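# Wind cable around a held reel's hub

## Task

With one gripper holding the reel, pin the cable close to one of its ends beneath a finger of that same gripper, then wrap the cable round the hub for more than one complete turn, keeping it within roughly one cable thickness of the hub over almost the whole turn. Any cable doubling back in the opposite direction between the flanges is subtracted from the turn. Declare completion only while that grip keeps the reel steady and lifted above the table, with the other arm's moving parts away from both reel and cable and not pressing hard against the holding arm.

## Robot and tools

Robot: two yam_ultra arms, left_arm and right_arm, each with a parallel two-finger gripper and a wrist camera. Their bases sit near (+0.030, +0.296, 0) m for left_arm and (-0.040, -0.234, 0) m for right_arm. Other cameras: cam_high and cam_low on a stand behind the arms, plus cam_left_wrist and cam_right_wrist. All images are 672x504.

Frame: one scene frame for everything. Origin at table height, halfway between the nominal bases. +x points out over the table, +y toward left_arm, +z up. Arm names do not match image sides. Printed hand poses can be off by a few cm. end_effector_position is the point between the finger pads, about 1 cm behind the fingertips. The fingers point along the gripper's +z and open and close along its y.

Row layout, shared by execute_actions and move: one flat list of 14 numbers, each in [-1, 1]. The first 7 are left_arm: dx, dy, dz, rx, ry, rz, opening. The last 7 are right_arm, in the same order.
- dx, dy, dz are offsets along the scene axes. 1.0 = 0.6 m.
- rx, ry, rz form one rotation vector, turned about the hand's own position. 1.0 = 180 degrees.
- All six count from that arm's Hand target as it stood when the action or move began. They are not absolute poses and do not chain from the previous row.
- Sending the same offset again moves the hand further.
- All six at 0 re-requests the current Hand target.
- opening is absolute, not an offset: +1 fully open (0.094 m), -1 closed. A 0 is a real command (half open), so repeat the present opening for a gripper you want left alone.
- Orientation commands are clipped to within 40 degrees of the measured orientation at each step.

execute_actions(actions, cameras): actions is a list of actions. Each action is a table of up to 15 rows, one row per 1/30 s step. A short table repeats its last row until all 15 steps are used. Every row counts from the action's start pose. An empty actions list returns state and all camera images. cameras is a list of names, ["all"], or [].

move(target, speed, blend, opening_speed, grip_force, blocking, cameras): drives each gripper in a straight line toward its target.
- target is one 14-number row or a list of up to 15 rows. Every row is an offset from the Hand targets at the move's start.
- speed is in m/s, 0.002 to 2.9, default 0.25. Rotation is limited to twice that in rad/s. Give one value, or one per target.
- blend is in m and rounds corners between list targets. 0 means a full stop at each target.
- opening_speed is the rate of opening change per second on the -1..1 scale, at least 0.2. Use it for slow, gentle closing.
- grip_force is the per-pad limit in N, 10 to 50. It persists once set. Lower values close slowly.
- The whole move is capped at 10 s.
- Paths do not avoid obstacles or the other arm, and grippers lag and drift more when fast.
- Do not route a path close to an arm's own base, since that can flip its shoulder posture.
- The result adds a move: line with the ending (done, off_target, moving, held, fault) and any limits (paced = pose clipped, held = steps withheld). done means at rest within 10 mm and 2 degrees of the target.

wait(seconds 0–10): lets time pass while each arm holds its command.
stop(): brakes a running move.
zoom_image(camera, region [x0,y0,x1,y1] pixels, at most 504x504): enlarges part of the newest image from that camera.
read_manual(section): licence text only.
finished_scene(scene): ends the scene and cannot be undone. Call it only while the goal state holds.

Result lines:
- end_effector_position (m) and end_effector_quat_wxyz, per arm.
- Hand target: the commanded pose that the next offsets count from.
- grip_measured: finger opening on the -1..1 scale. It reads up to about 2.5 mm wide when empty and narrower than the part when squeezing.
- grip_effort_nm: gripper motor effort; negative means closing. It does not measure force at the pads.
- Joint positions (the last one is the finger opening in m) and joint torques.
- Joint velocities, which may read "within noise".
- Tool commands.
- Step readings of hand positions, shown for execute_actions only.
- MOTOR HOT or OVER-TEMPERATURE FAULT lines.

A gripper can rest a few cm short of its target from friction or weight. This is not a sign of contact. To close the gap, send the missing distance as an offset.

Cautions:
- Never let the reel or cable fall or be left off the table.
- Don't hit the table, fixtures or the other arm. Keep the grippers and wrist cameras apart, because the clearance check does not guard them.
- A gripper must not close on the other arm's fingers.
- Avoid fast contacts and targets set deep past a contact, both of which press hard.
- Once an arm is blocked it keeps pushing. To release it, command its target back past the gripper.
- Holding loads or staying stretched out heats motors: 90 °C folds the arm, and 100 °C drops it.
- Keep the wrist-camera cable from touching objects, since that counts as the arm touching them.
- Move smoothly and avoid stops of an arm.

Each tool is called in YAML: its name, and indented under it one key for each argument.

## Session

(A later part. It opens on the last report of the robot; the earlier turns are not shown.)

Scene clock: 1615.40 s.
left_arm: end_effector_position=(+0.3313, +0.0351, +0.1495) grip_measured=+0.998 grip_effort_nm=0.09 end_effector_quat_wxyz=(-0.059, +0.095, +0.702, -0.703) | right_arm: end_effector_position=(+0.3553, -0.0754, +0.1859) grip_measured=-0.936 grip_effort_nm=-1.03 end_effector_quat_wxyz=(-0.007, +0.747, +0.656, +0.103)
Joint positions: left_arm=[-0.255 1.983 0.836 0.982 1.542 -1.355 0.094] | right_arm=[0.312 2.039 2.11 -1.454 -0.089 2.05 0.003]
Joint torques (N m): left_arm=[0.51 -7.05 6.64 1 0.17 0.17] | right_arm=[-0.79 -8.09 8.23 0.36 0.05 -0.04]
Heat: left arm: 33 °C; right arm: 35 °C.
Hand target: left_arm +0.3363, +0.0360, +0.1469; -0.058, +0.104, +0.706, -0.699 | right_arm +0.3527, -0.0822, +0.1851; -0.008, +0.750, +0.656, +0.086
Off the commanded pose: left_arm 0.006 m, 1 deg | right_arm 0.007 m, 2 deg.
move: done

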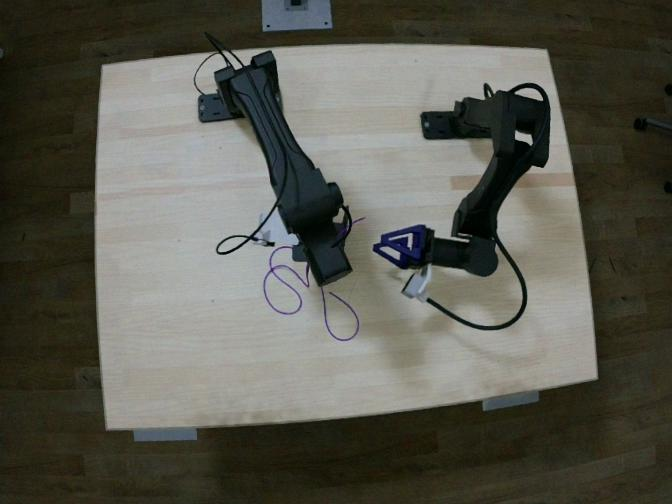

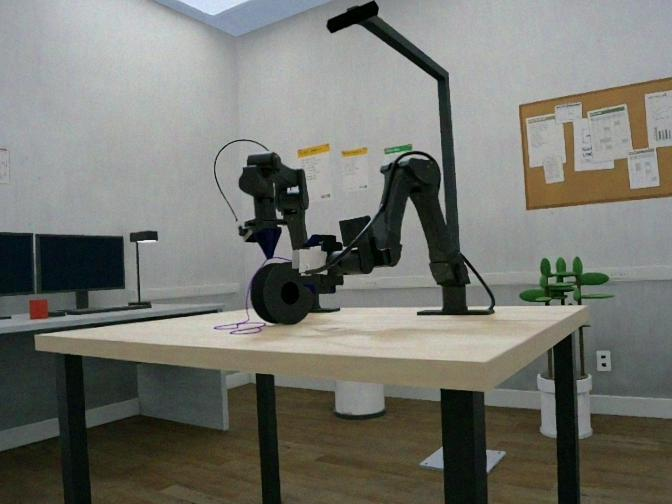

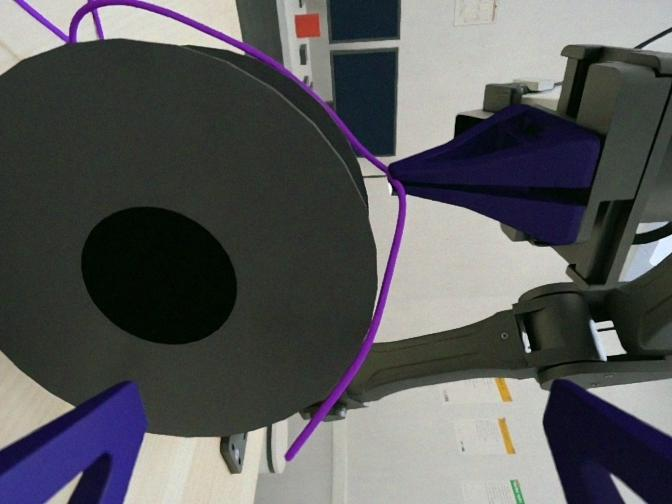

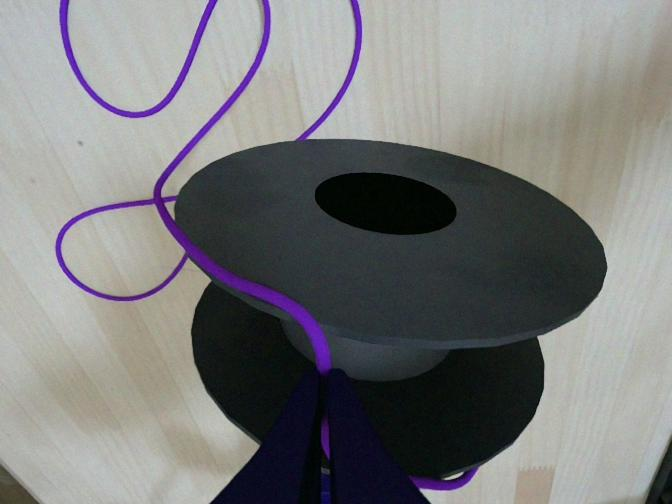

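move:
  target: [-0.0188,-0.1167,-0.005,0,0,0,1,0.02,-0.0133,0.0133,0,0,0,-1]
  speed: 0.05
  cameras: ["all"]

Scene clock: 1641.10 s.
left_arm: end_effector_position=(+0.3187, -0.0293, +0.1447) grip_measured=+0.998 grip_effort_nm=0.09 end_effector_quat_wxyz=(-0.071, +0.095, +0.710, -0.695) | right_arm: end_effector_position=(+0.3718, -0.0833, +0.1959) grip_measured=-0.936 grip_effort_nm=-1.04 end_effector_quat_wxyz=(-0.001, +0.748, +0.655, +0.111)
Joint positions: left_arm=[-0.436 2.026 0.887 1.01 1.376 -1.412 0.094] | right_arm=[0.282 2.103 2.247 -1.511 -0.089 2.023 0.003]
Joint torques (N m): left_arm=[-0.49 -7.32 6.84 1.42 -0.02 -0.01] | right_arm=[-0.69 -8.31 8.05 0.22 0.02 -0.06]
Heat: left arm: 32 °C; right arm: 37 °C.
Hand target: left_arm +0.3250, -0.0341, +0.1439; -0.058, +0.104, +0.706, -0.699 | right_arm +0.3647, -0.0902, +0.1932; -0.007, +0.750, +0.656, +0.086
Off the commanded pose: left_arm 0.008 m, 2 deg | right_arm 0.010 m, 3 deg.
move: off_target (right_arm)

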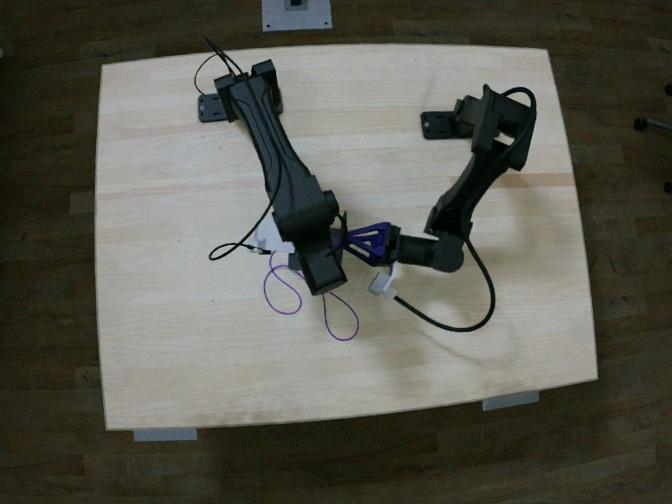

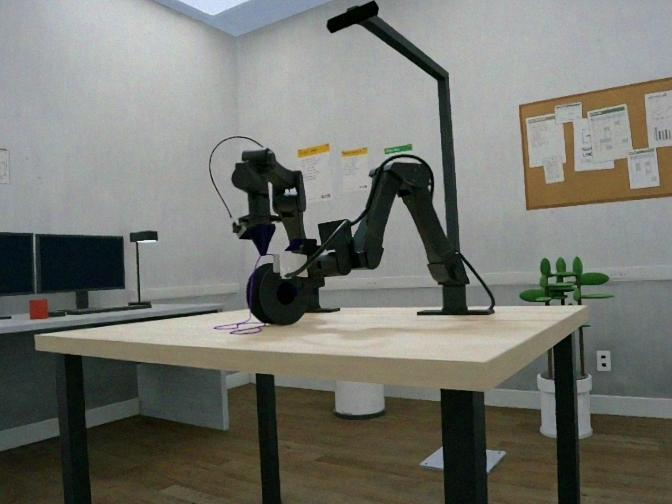

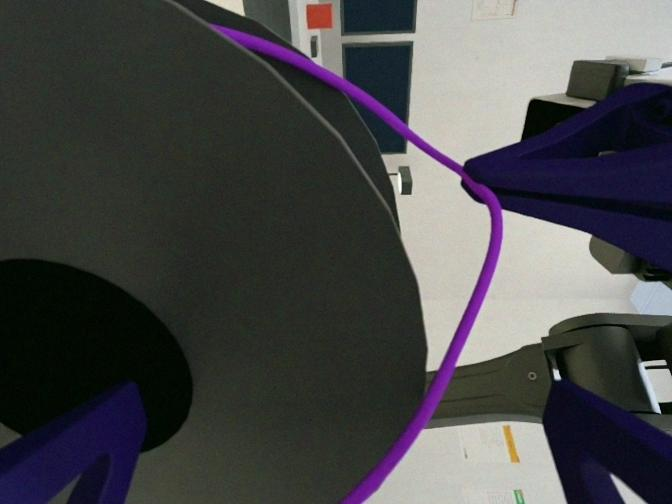

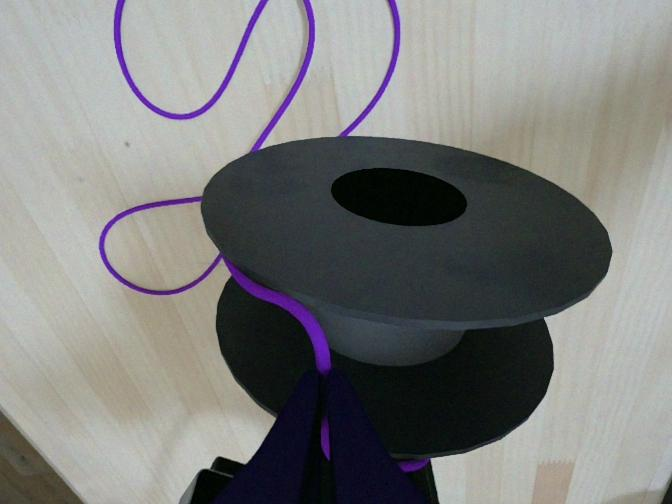

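move:
  target: [0.016,-0.0145,0,0,0,0,1,0.02,0.0,0.0,0,0,0,-1]
  speed: 0.05
  cameras: ["cam_low", "cam_left_wrist", "cam_right_wrist"]

Scene clock: 1661.60 s.
left_arm: end_effector_position=(+0.3298, -0.0366, +0.1460) grip_measured=+0.998 grip_effort_nm=0.10 end_effector_quat_wxyz=(-0.066, +0.097, +0.708, -0.696) | right_arm: end_effector_position=(+0.3847, -0.0833, +0.1959) grip_measured=-0.936 grip_effort_nm=-1.04 end_effector_quat_wxyz=(+0.004, +0.747, +0.654, +0.120)
Joint positions: left_arm=[-0.442 2.061 0.943 1.01 1.367 -1.424 0.094] | right_arm=[0.273 2.145 2.309 -1.512 -0.089 2.016 0.003]
Joint torques (N m): left_arm=[-0.88 -7.64 6.98 1.35 -0.07 0.05] | right_arm=[-0.72 -8.66 8.03 0.23 0.01 -0.04]
Heat: left arm: 33 °C; right arm: 35 °C.
Hand target: left_arm +0.3346, -0.0428, +0.1439; -0.058, +0.104, +0.706, -0.699 | right_arm +0.3766, -0.0901, +0.1930; -0.008, +0.750, +0.656, +0.086
Off the commanded pose: left_arm 0.008 m, 1 deg | right_arm 0.011 m, 4 deg.
joint sent to its limit (right arm) — joint 4 (wrist pitch), lower limit. The joint targets still meet the commanded pose.
move: off_target (right_arm)
Images, in order (width x height): cam_low 672x504, cam_left_wrist 672x504, cam_right_wrist 672x504.

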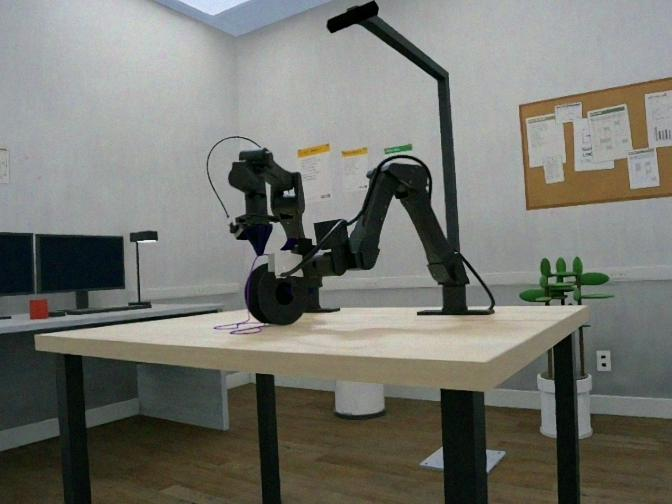

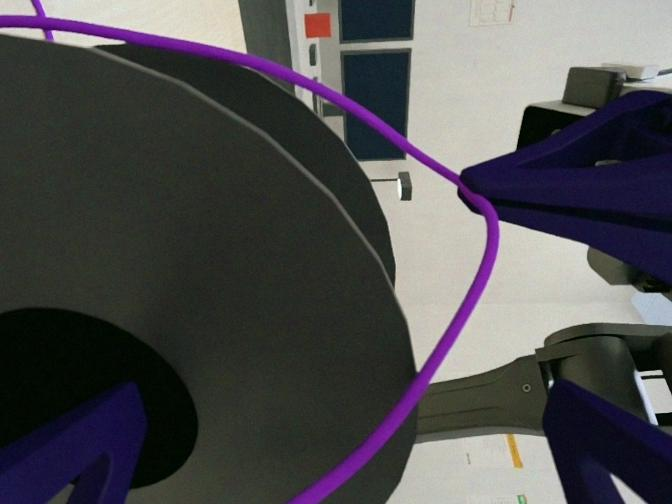

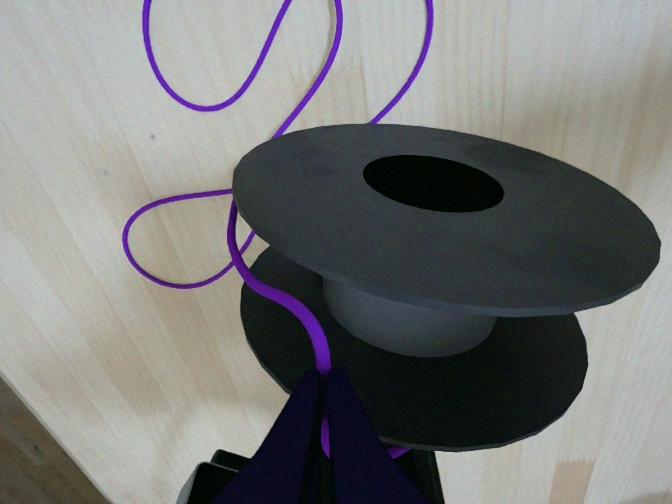

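move:
  target: [-0.003,-0.0175,0,0,0,0,1,0,0.0,0.0,0,0,0,-1]
  speed: 0.05
  cameras: ["cam_low", "cam_left_wrist", "cam_high"]

Scene clock: 1683.07 s.
left_arm: end_effector_position=(+0.3276, -0.0473, +0.1457) grip_measured=+0.998 grip_effort_nm=0.10 end_effector_quat_wxyz=(-0.068, +0.096, +0.709, -0.695) | right_arm: end_effector_position=(+0.3847, -0.0833, +0.1959) grip_measured=-0.936 grip_effort_nm=-1.04 end_effector_quat_wxyz=(+0.004, +0.747, +0.654, +0.120)
Joint positions: left_arm=[-0.47 2.069 0.956 1.01 1.341 -1.432 0.094] | right_arm=[0.273 2.145 2.309 -1.512 -0.089 2.016 0.003]
Joint torques (N m): left_arm=[-0.76 -7.73 7.02 1.4 -0.11 0] | right_arm=[-0.66 -8.64 8.03 0.23 0.01 -0.06]
Heat: left arm: 33 °C; right arm: 34 °C.
Hand target: left_arm +0.3328, -0.0532, +0.1439; -0.058, +0.104, +0.706, -0.699 | right_arm +0.3766, -0.0901, +0.1930; -0.008, +0.750, +0.656, +0.086
Off the commanded pose: left_arm 0.008 m, 2 deg | right_arm 0.011 m, 4 deg.
joint sent to its limit (right arm) — joint 4 (wrist pitch), lower limit. The joint targets still meet the commanded pose.
move: off_target (right_arm)
Images, in order (width x height): cam_high 672x504, cam_low 672x504, cam_left_wrist 672x504.

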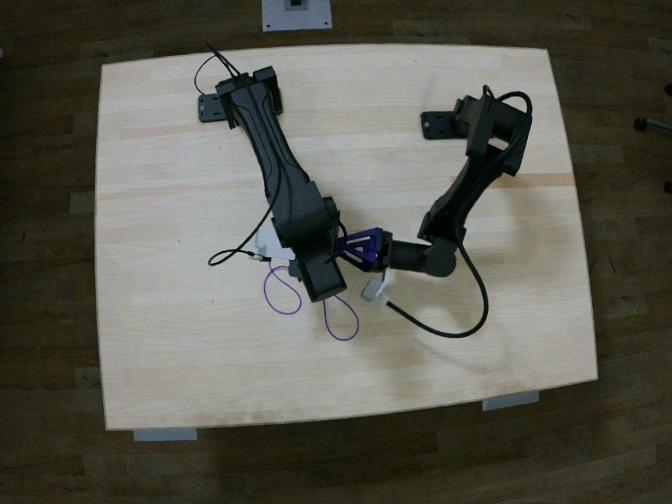

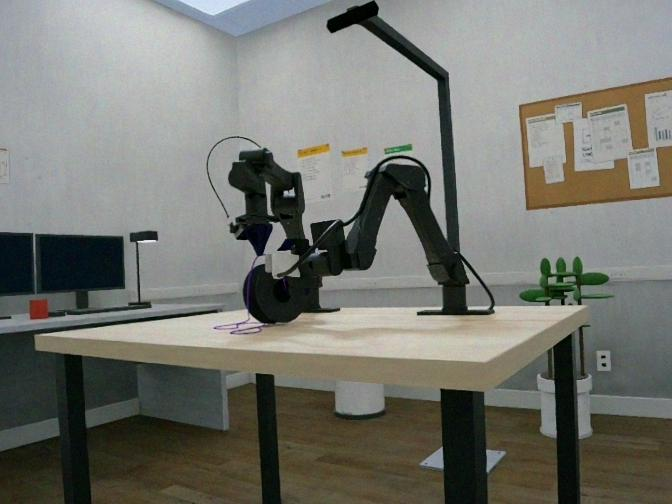

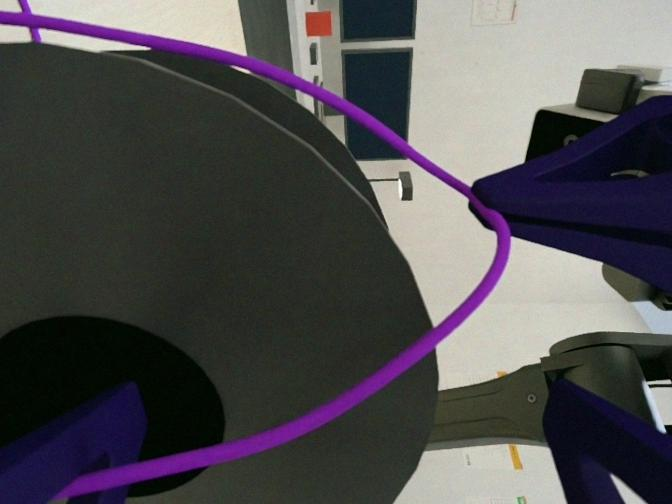

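zoom_image:
  camera: "cam_low"
  region: [210, 215, 350, 335]

zoom_image:
  camera: "cam_high"
  region: [240, 180, 400, 310]

Scaled by 3.600.

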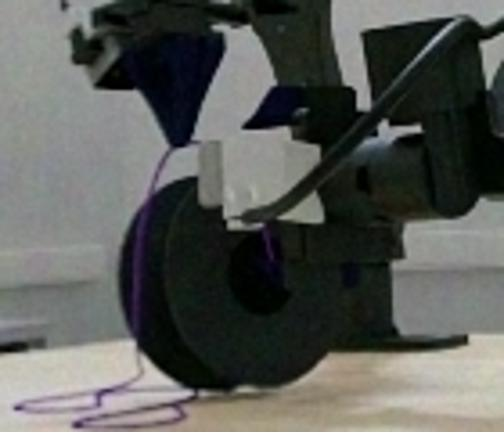

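Scaled by 3.150.

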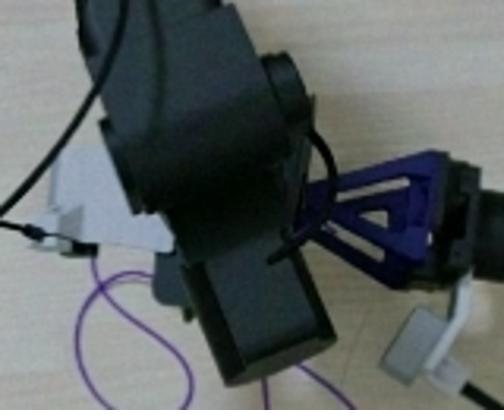

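move:
  target: [0.04,0.19,0.03,0,0,0,1,0,0.0,0.0,0,0,0,-1]
  speed: 0.12
  cameras: ["all"]

Scene clock: 1784.60 s.
left_arm: end_effector_position=(+0.3634, +0.0593, +0.1491) grip_measured=+0.998 grip_effort_nm=0.09 end_effector_quat_wxyz=(-0.046, +0.058, +0.706, -0.705) | right_arm: end_effector_position=(+0.3847, -0.0833, +0.1959) grip_measured=-0.936 grip_effort_nm=-1.04 end_effector_quat_wxyz=(+0.004, +0.747, +0.654, +0.120)
Joint positions: left_arm=[-0.171 2.019 0.899 0.938 1.554 -1.373 0.094] | right_arm=[0.273 2.145 2.309 -1.512 -0.089 2.016 0.003]
Joint torques (N m): left_arm=[-0.1 -12.9 3.71 1.09 0.11 0.1] | right_arm=[-0.68 -8.69 8.06 0.23 0.01 -0.06]
Heat: left arm: 34 °C; right arm: 34 °C.
Hand target: left_arm +0.3568, +0.0608, +0.1619; -0.058, +0.104, +0.706, -0.699 | right_arm +0.3766, -0.0901, +0.1930; -0.008, +0.750, +0.656, +0.086
Off the commanded pose: left_arm 0.015 m, 5 deg | right_arm 0.011 m, 4 deg.
joint sent to its limit (left arm) — joint 5 (wrist yaw), upper limit. The joint targets are off in orientation, not in position.
joint sent to its limit (right arm) — joint 4 (wrist pitch), lower limit. The joint targets still meet the commanded pose.
move: off_target (left_arm, right_arm)

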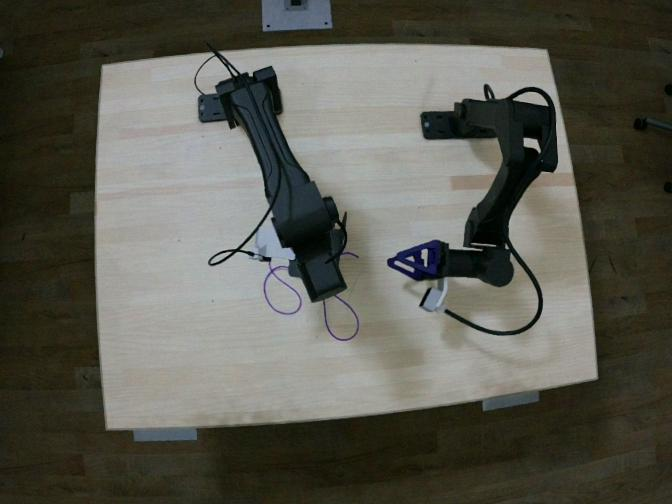

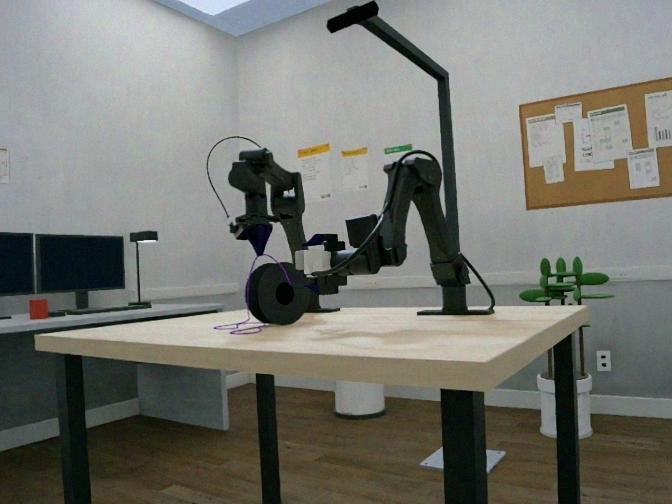

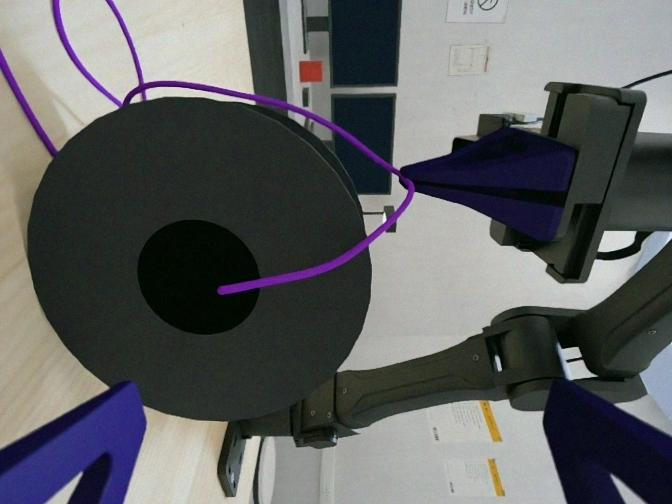

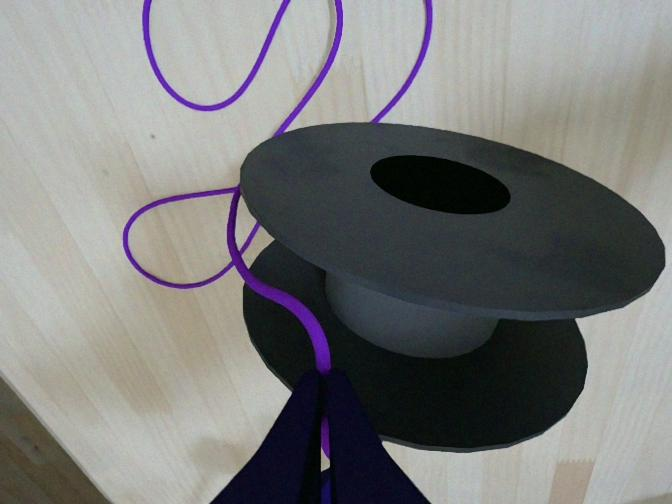

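move:
  target:
    - [-0.04,0.02,0.08,0.1,-0.035,0.02,0.5,0,0,0.0583,0.1,0,0,-1]
    - [-0.1,0.01,0.147,0.3,-0.1,0.06,0.3,-0.0918,-0.0723,0.05,0.2,0,0,-1]
    - [-0.128,0,0.147,0.4635,-0.1637,0.0941,0.064,-0.0918,-0.0723,0.0133,0.2,0,0,-1]
  blend: [0.01,0.01,0]
  speed: 0.12
  cameras: ["all"]

Scene clock: 1842.47 s.
left_arm: end_effector_position=(+0.2767, +0.0619, +0.2486) grip_measured=+0.066 grip_effort_nm=-0.11 end_effector_quat_wxyz=(+0.144, +0.106, +0.984, -0.023) | right_arm: end_effector_position=(+0.3278, -0.1337, +0.1960) grip_measured=-0.936 grip_effort_nm=-1.04 end_effector_quat_wxyz=(-0.235, +0.713, +0.598, +0.279)
Joint positions: left_arm=[-0.854 1.686 1.891 -1.529 -0.159 -0.611 0.05] | right_arm=[-0.091 1.838 1.697 -1.329 -0.741 1.723 0.003]
Joint torques (N m): left_arm=[-0.47 -5.46 7.83 0.49 -0.29 -0.1] | right_arm=[-0.58 -9.89 4.6 0.57 -0.47 -0.05]
Heat: left arm: 32 °C; right arm: 34 °C.
Hand target: left_arm +0.2800, +0.0607, +0.2501; +0.148, +0.104, +0.983, -0.015 | right_arm +0.3216, -0.1335, +0.2011; -0.239, +0.711, +0.597, +0.284
Off the commanded pose: left_arm 0.004 m, 1 deg | right_arm 0.008 m, 1 deg.
move: done; blend cut to 0 m at target 2

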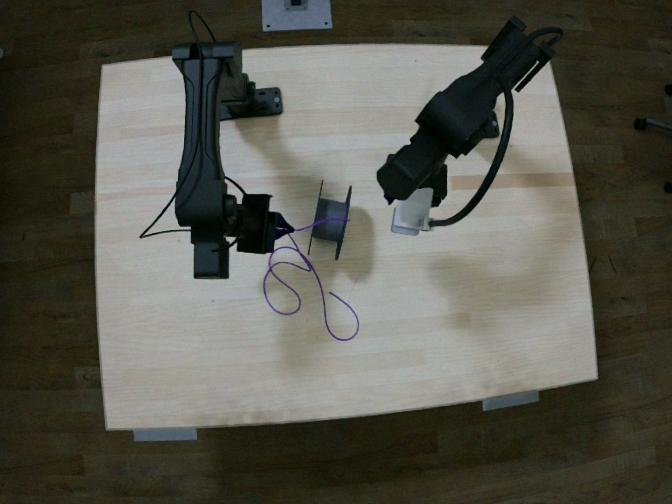

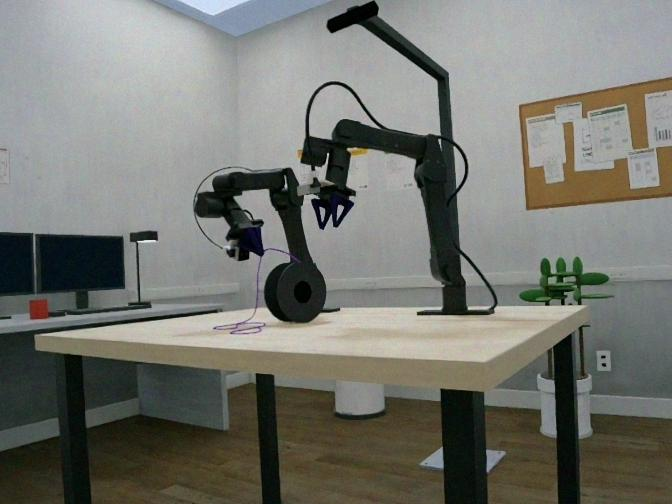

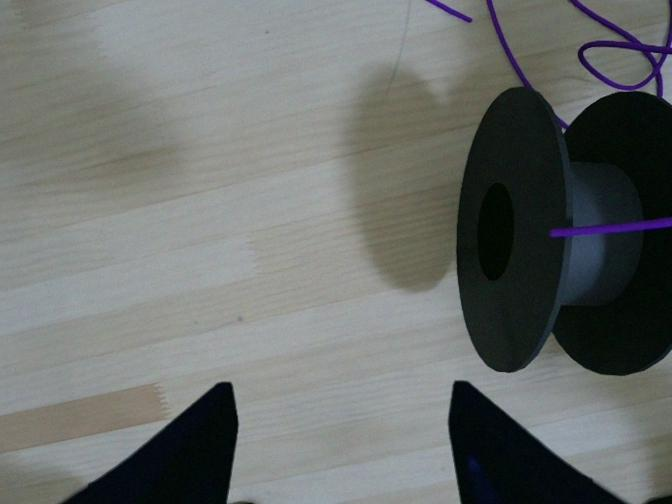

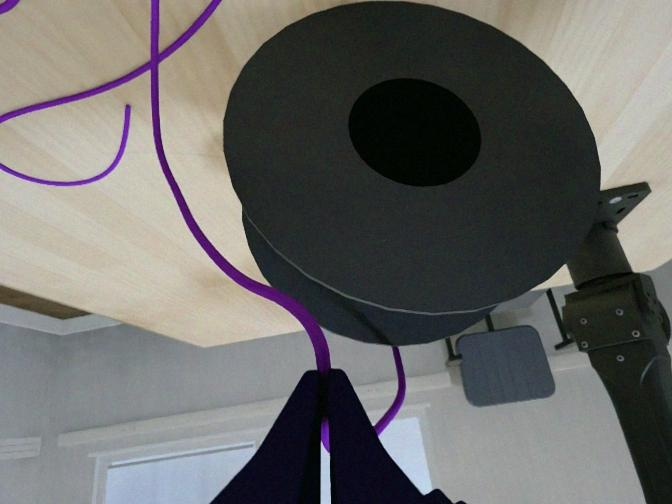

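move:
  target: [0.0125,-0.1528,-0.07,0.0117,0.0486,-0.0166,0.064,0.0,0.053,0.0,0,0,0,-1]
  speed: 0.1
  cameras: ["all"]

Scene clock: 1890.17 s.
left_arm: end_effector_position=(+0.2875, -0.0264, +0.2093) grip_measured=+0.066 grip_effort_nm=-0.11 end_effector_quat_wxyz=(+0.099, +0.133, +0.986, -0.034) | right_arm: end_effector_position=(+0.3291, -0.1040, +0.1980) grip_measured=-0.936 grip_effort_nm=-1.04 end_effector_quat_wxyz=(-0.236, +0.710, +0.599, +0.286)
Joint positions: left_arm=[-0.949 2.015 2.172 -1.542 -0.096 -0.663 0.05] | right_arm=[-0.01 1.811 1.661 -1.234 -0.741 1.833 0.003]
Joint torques (N m): left_arm=[-0.47 -8.38 7.8 0.42 -0.03 -0.11] | right_arm=[0.58 -9.77 4.66 0.72 -0.32 0.12]
Heat: left arm: 32 °C; right arm: 35 °C.
Hand target: left_arm +0.2875, -0.0309, +0.2082; +0.070, +0.130, +0.989, -0.009 | right_arm +0.3215, -0.1018, +0.2010; -0.239, +0.711, +0.597, +0.284
Off the commanded pose: left_arm 0.005 m, 4 deg | right_arm 0.008 m, 0 deg.
joint sent to its limit (left arm) — joint 4 (wrist pitch), lower limit. The joint targets are off in orientation, not in position.
move: off_target (left_arm)

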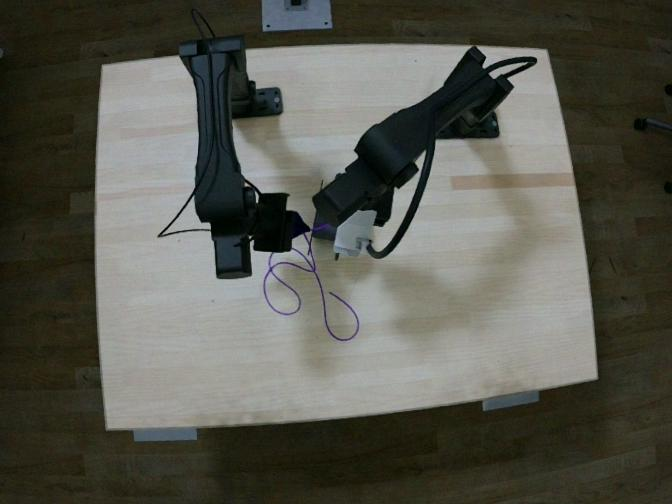

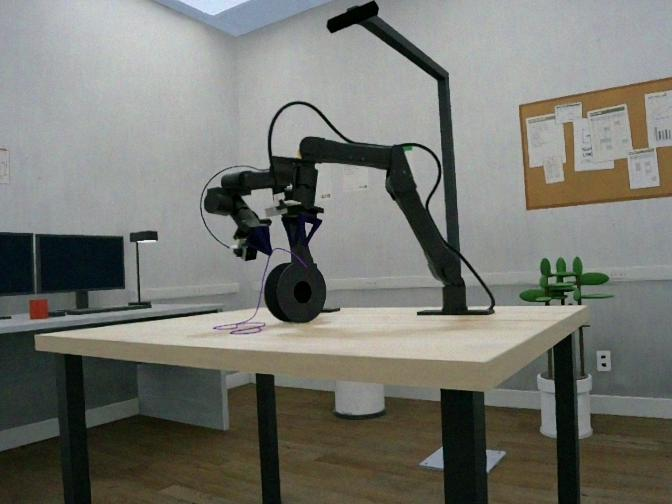

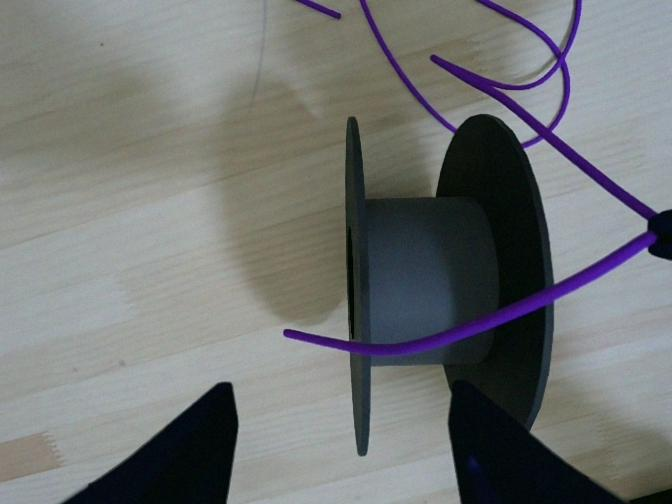

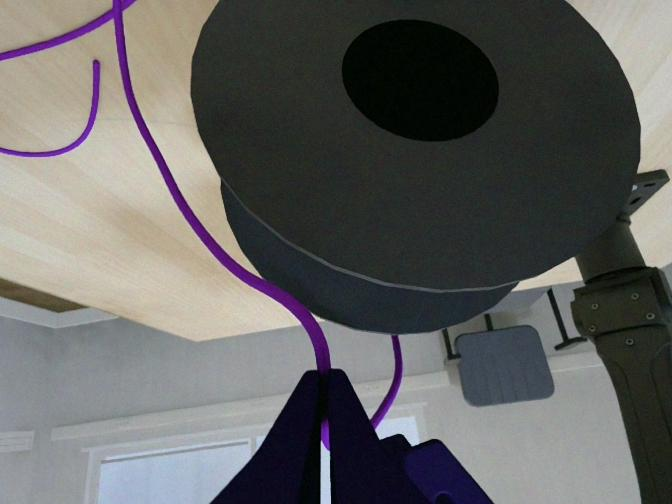

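move:
  target: [-0.0155,-0.0083,-0.055,0,0,0,-0.277,0.0,0.025,0.0,0,0,0,-1]
  speed: 0.08
  cameras: ["cam_left_wrist", "cam_low", "cam_high"]

Scene clock: 1913.67 s.
left_arm: end_effector_position=(+0.2778, -0.0310, +0.1854) grip_measured=-0.275 grip_effort_nm=-0.11 end_effector_quat_wxyz=(+0.075, +0.132, +0.988, -0.012) | right_arm: end_effector_position=(+0.3292, -0.0881, +0.1985) grip_measured=-0.936 grip_effort_nm=-1.04 end_effector_quat_wxyz=(-0.237, +0.709, +0.599, +0.287)
Joint positions: left_arm=[-0.975 2.046 2.128 -1.533 -0.095 -0.695 0.034] | right_arm=[0.034 1.804 1.65 -1.191 -0.735 1.891 0.003]
Joint torques (N m): left_arm=[-0.47 -8.73 4.89 0.52 -0.06 -0.05] | right_arm=[0.53 -9.73 4.75 0.81 -0.31 0.12]
Heat: left arm: 33 °C; right arm: 36 °C.
Hand target: left_arm +0.2783, -0.0359, +0.1752; +0.070, +0.130, +0.989, -0.008 | right_arm +0.3215, -0.0867, +0.2010; -0.239, +0.711, +0.597, +0.284
Off the commanded pose: left_arm 0.011 m, 1 deg | right_arm 0.008 m, 0 deg.
move: off_target (left_arm)
Images, in order (width x height): cam_high 672x504, cam_low 672x504, cam_left_wrist 672x504.

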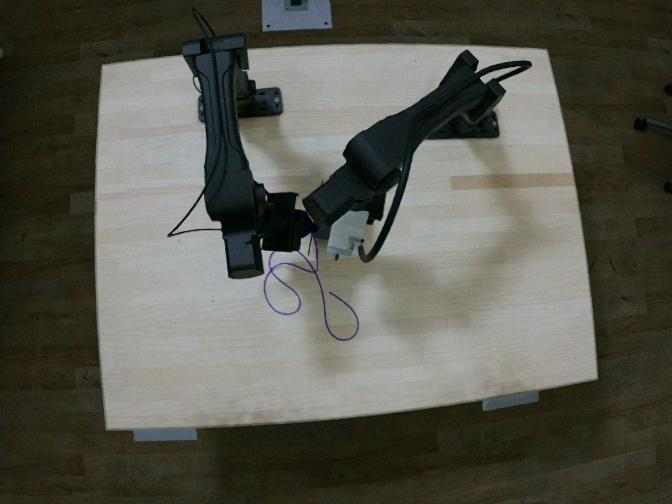

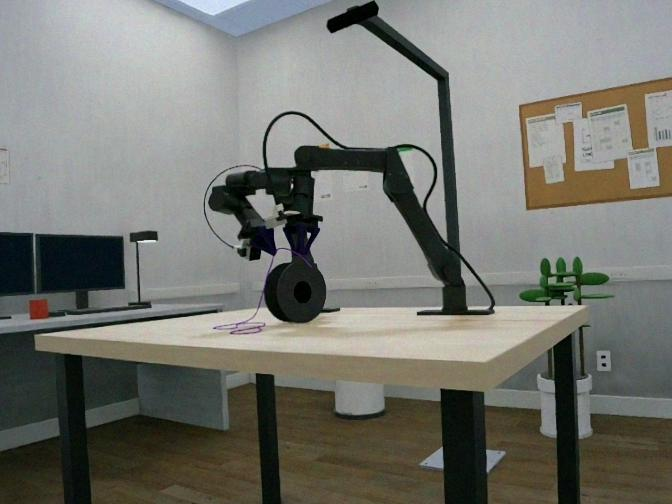

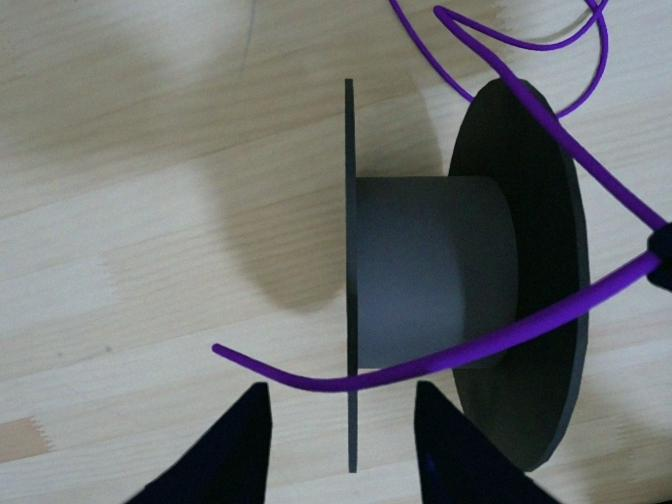

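move:
  target: [-0.004,0.0,-0.057,0,0,0,-0.277,0.0,0.008,0.0,0,0,0,-1]
  speed: 0.05
  cameras: ["cam_left_wrist", "cam_low", "cam_right_wrist"]

Scene clock: 1922.77 s.
left_arm: end_effector_position=(+0.2782, -0.0325, +0.1366) grip_measured=-0.275 grip_effort_nm=-0.10 end_effector_quat_wxyz=(+0.062, +0.131, +0.989, +0.002) | right_arm: end_effector_position=(+0.3303, -0.0839, +0.1987) grip_measured=-0.936 grip_effort_nm=-1.04 end_effector_quat_wxyz=(-0.236, +0.710, +0.598, +0.288)
Joint positions: left_arm=[-0.976 2.046 1.933 -1.377 -0.095 -0.7 0.034] | right_arm=[0.046 1.804 1.65 -1.177 -0.732 1.91 0.003]
Joint torques (N m): left_arm=[-0.8 -12.21 4.74 0.53 -0.06 -0.11] | right_arm=[0.76 -9.88 4.56 0.83 -0.3 0.12]
Heat: left arm: 33 °C; right arm: 34 °C.
Hand target: left_arm +0.2759, -0.0359, +0.1410; +0.070, +0.130, +0.989, -0.008 | right_arm +0.3216, -0.0819, +0.2011; -0.239, +0.711, +0.597, +0.284
Off the commanded pose: left_arm 0.006 m, 1 deg | right_arm 0.009 m, 1 deg.
move: done
Images, in order (width x height): cam_low 672x504, cam_left_wrist 672x504, cam_right_wrist 672x504.

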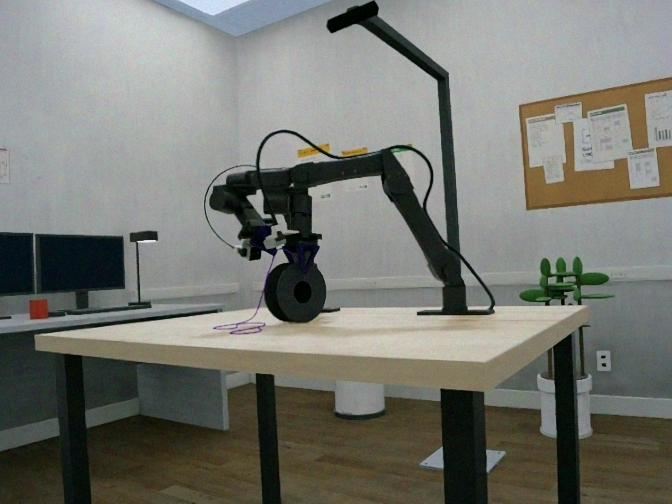

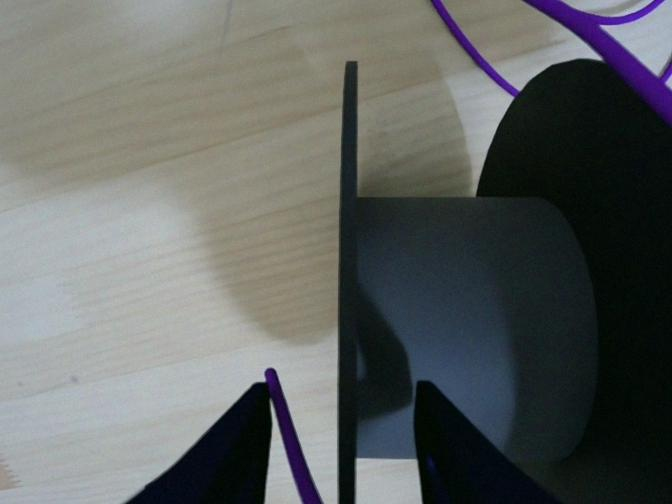

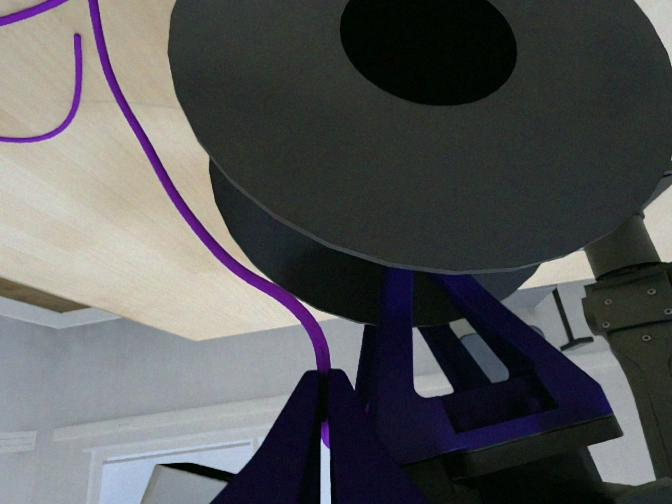

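move:
  target:
    - [0.0,0.0,0.015,0,0,0,-0.277,0.0,0.0,0.0,0,0,0,-1]
    - [0.0,0.0,0.015,0,0,0,-1,0.0,0.0,0.0,0,0,0,-1]
  speed: 0.05
  opening_speed: 0.3
  cameras: ["cam_left_wrist", "cam_low", "cam_right_wrist", "cam_high"]

Scene clock: 1933.67 s.
left_arm: end_effector_position=(+0.2756, -0.0337, +0.1375) grip_measured=-0.881 grip_effort_nm=-1.03 end_effector_quat_wxyz=(+0.059, +0.131, +0.990, -0.001) | right_arm: end_effector_position=(+0.3305, -0.0839, +0.1987) grip_measured=-0.936 grip_effort_nm=-1.04 end_effector_quat_wxyz=(-0.236, +0.710, +0.598, +0.288)
Joint positions: left_arm=[-0.979 2.046 1.938 -1.383 -0.087 -0.703 0.006] | right_arm=[0.046 1.804 1.65 -1.176 -0.731 1.91 0.003]
Joint torques (N m): left_arm=[-0.51 -11.81 7.9 0.24 -0.13 -0.08] | right_arm=[0.75 -9.85 4.53 0.81 -0.31 0.11]
Heat: left arm: 33 °C; right arm: 34 °C.
Hand target: left_arm +0.2759, -0.0358, +0.1500; +0.070, +0.130, +0.989, -0.008 | right_arm +0.3216, -0.0819, +0.2010; -0.239, +0.711, +0.597, +0.284
Off the commanded pose: left_arm 0.013 m, 2 deg | right_arm 0.009 m, 1 deg.
move: off_target (left_arm); target 2's new opening was sent with left_arm's hand 0.014 m and 2 deg from that target

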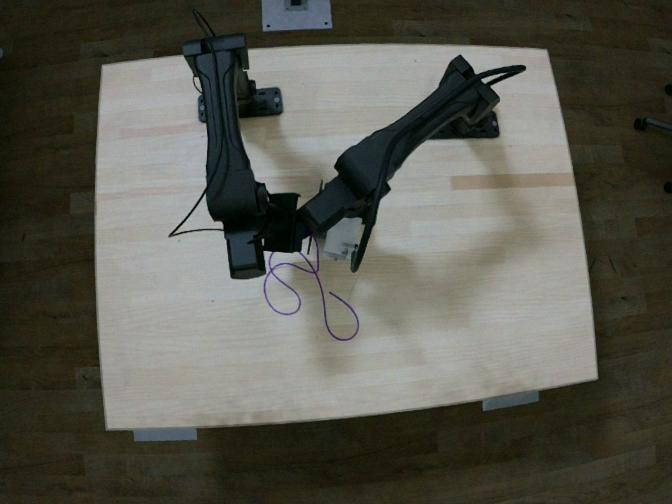

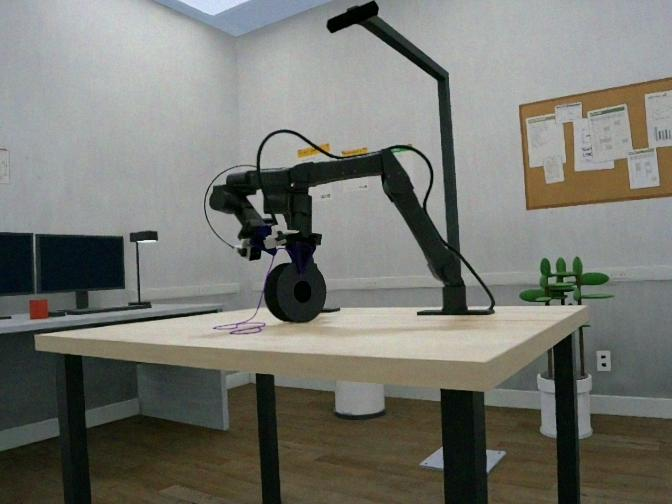

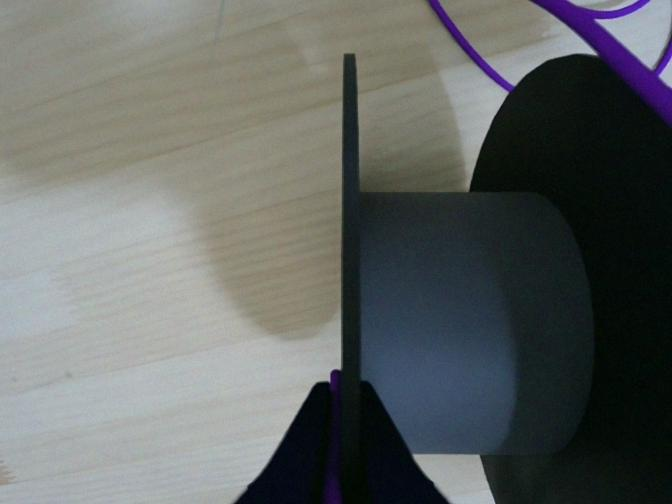

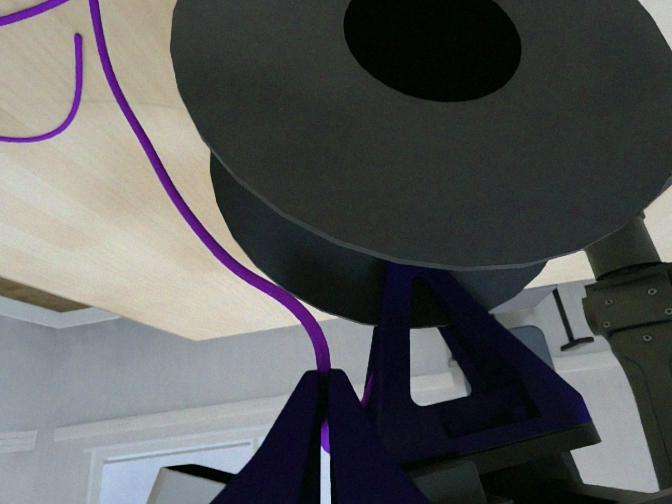

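move:
  target: [0,0,0,0,0,0,-1,0,0,0,0,0,0,-0.2]
  opening_speed: 0.5
  cameras: ["cam_right_wrist", "cam_low"]

Scene clock: 2021.07 s.
left_arm: end_effector_position=(+0.2756, -0.0337, +0.1375) grip_measured=-0.881 grip_effort_nm=-1.04 end_effector_quat_wxyz=(+0.059, +0.131, +0.990, -0.001) | right_arm: end_effector_position=(+0.3305, -0.0839, +0.1987) grip_measured=-0.203 grip_effort_nm=0.14 end_effector_quat_wxyz=(-0.236, +0.710, +0.598, +0.288)
Joint positions: left_arm=[-0.979 2.046 1.938 -1.383 -0.087 -0.703 0.006] | right_arm=[0.046 1.804 1.65 -1.176 -0.731 1.911 0.037]
Joint torques (N m): left_arm=[-0.49 -11.79 7.9 0.24 -0.13 -0.07] | right_arm=[0.77 -9.89 4.52 0.82 -0.31 0.11]
Heat: left arm: 36 °C; right arm: 34 °C.
Hand target: left_arm +0.2759, -0.0358, +0.1500; +0.070, +0.130, +0.989, -0.008 | right_arm +0.3216, -0.0819, +0.2010; -0.239, +0.711, +0.597, +0.284
Off the commanded pose: left_arm 0.013 m, 2 deg | right_arm 0.009 m, 1 deg.
move: off_target (left_arm)
Images, in order (width x height): cam_low 672x504, cam_right_wrist 672x504.

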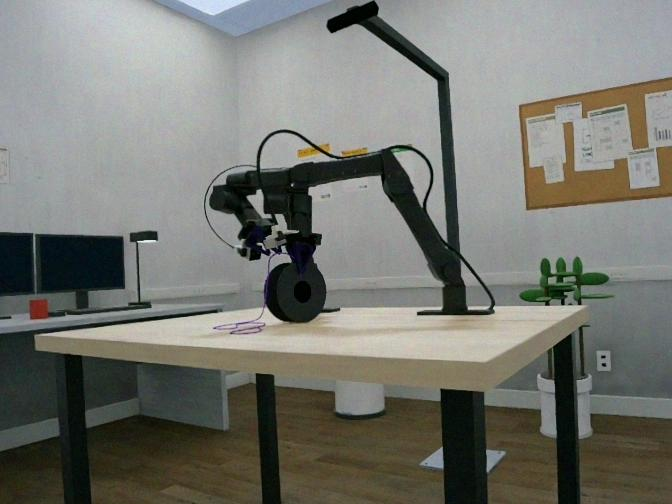

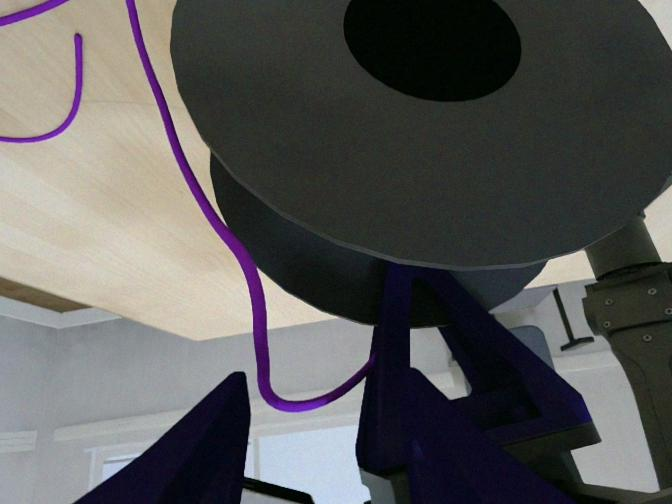

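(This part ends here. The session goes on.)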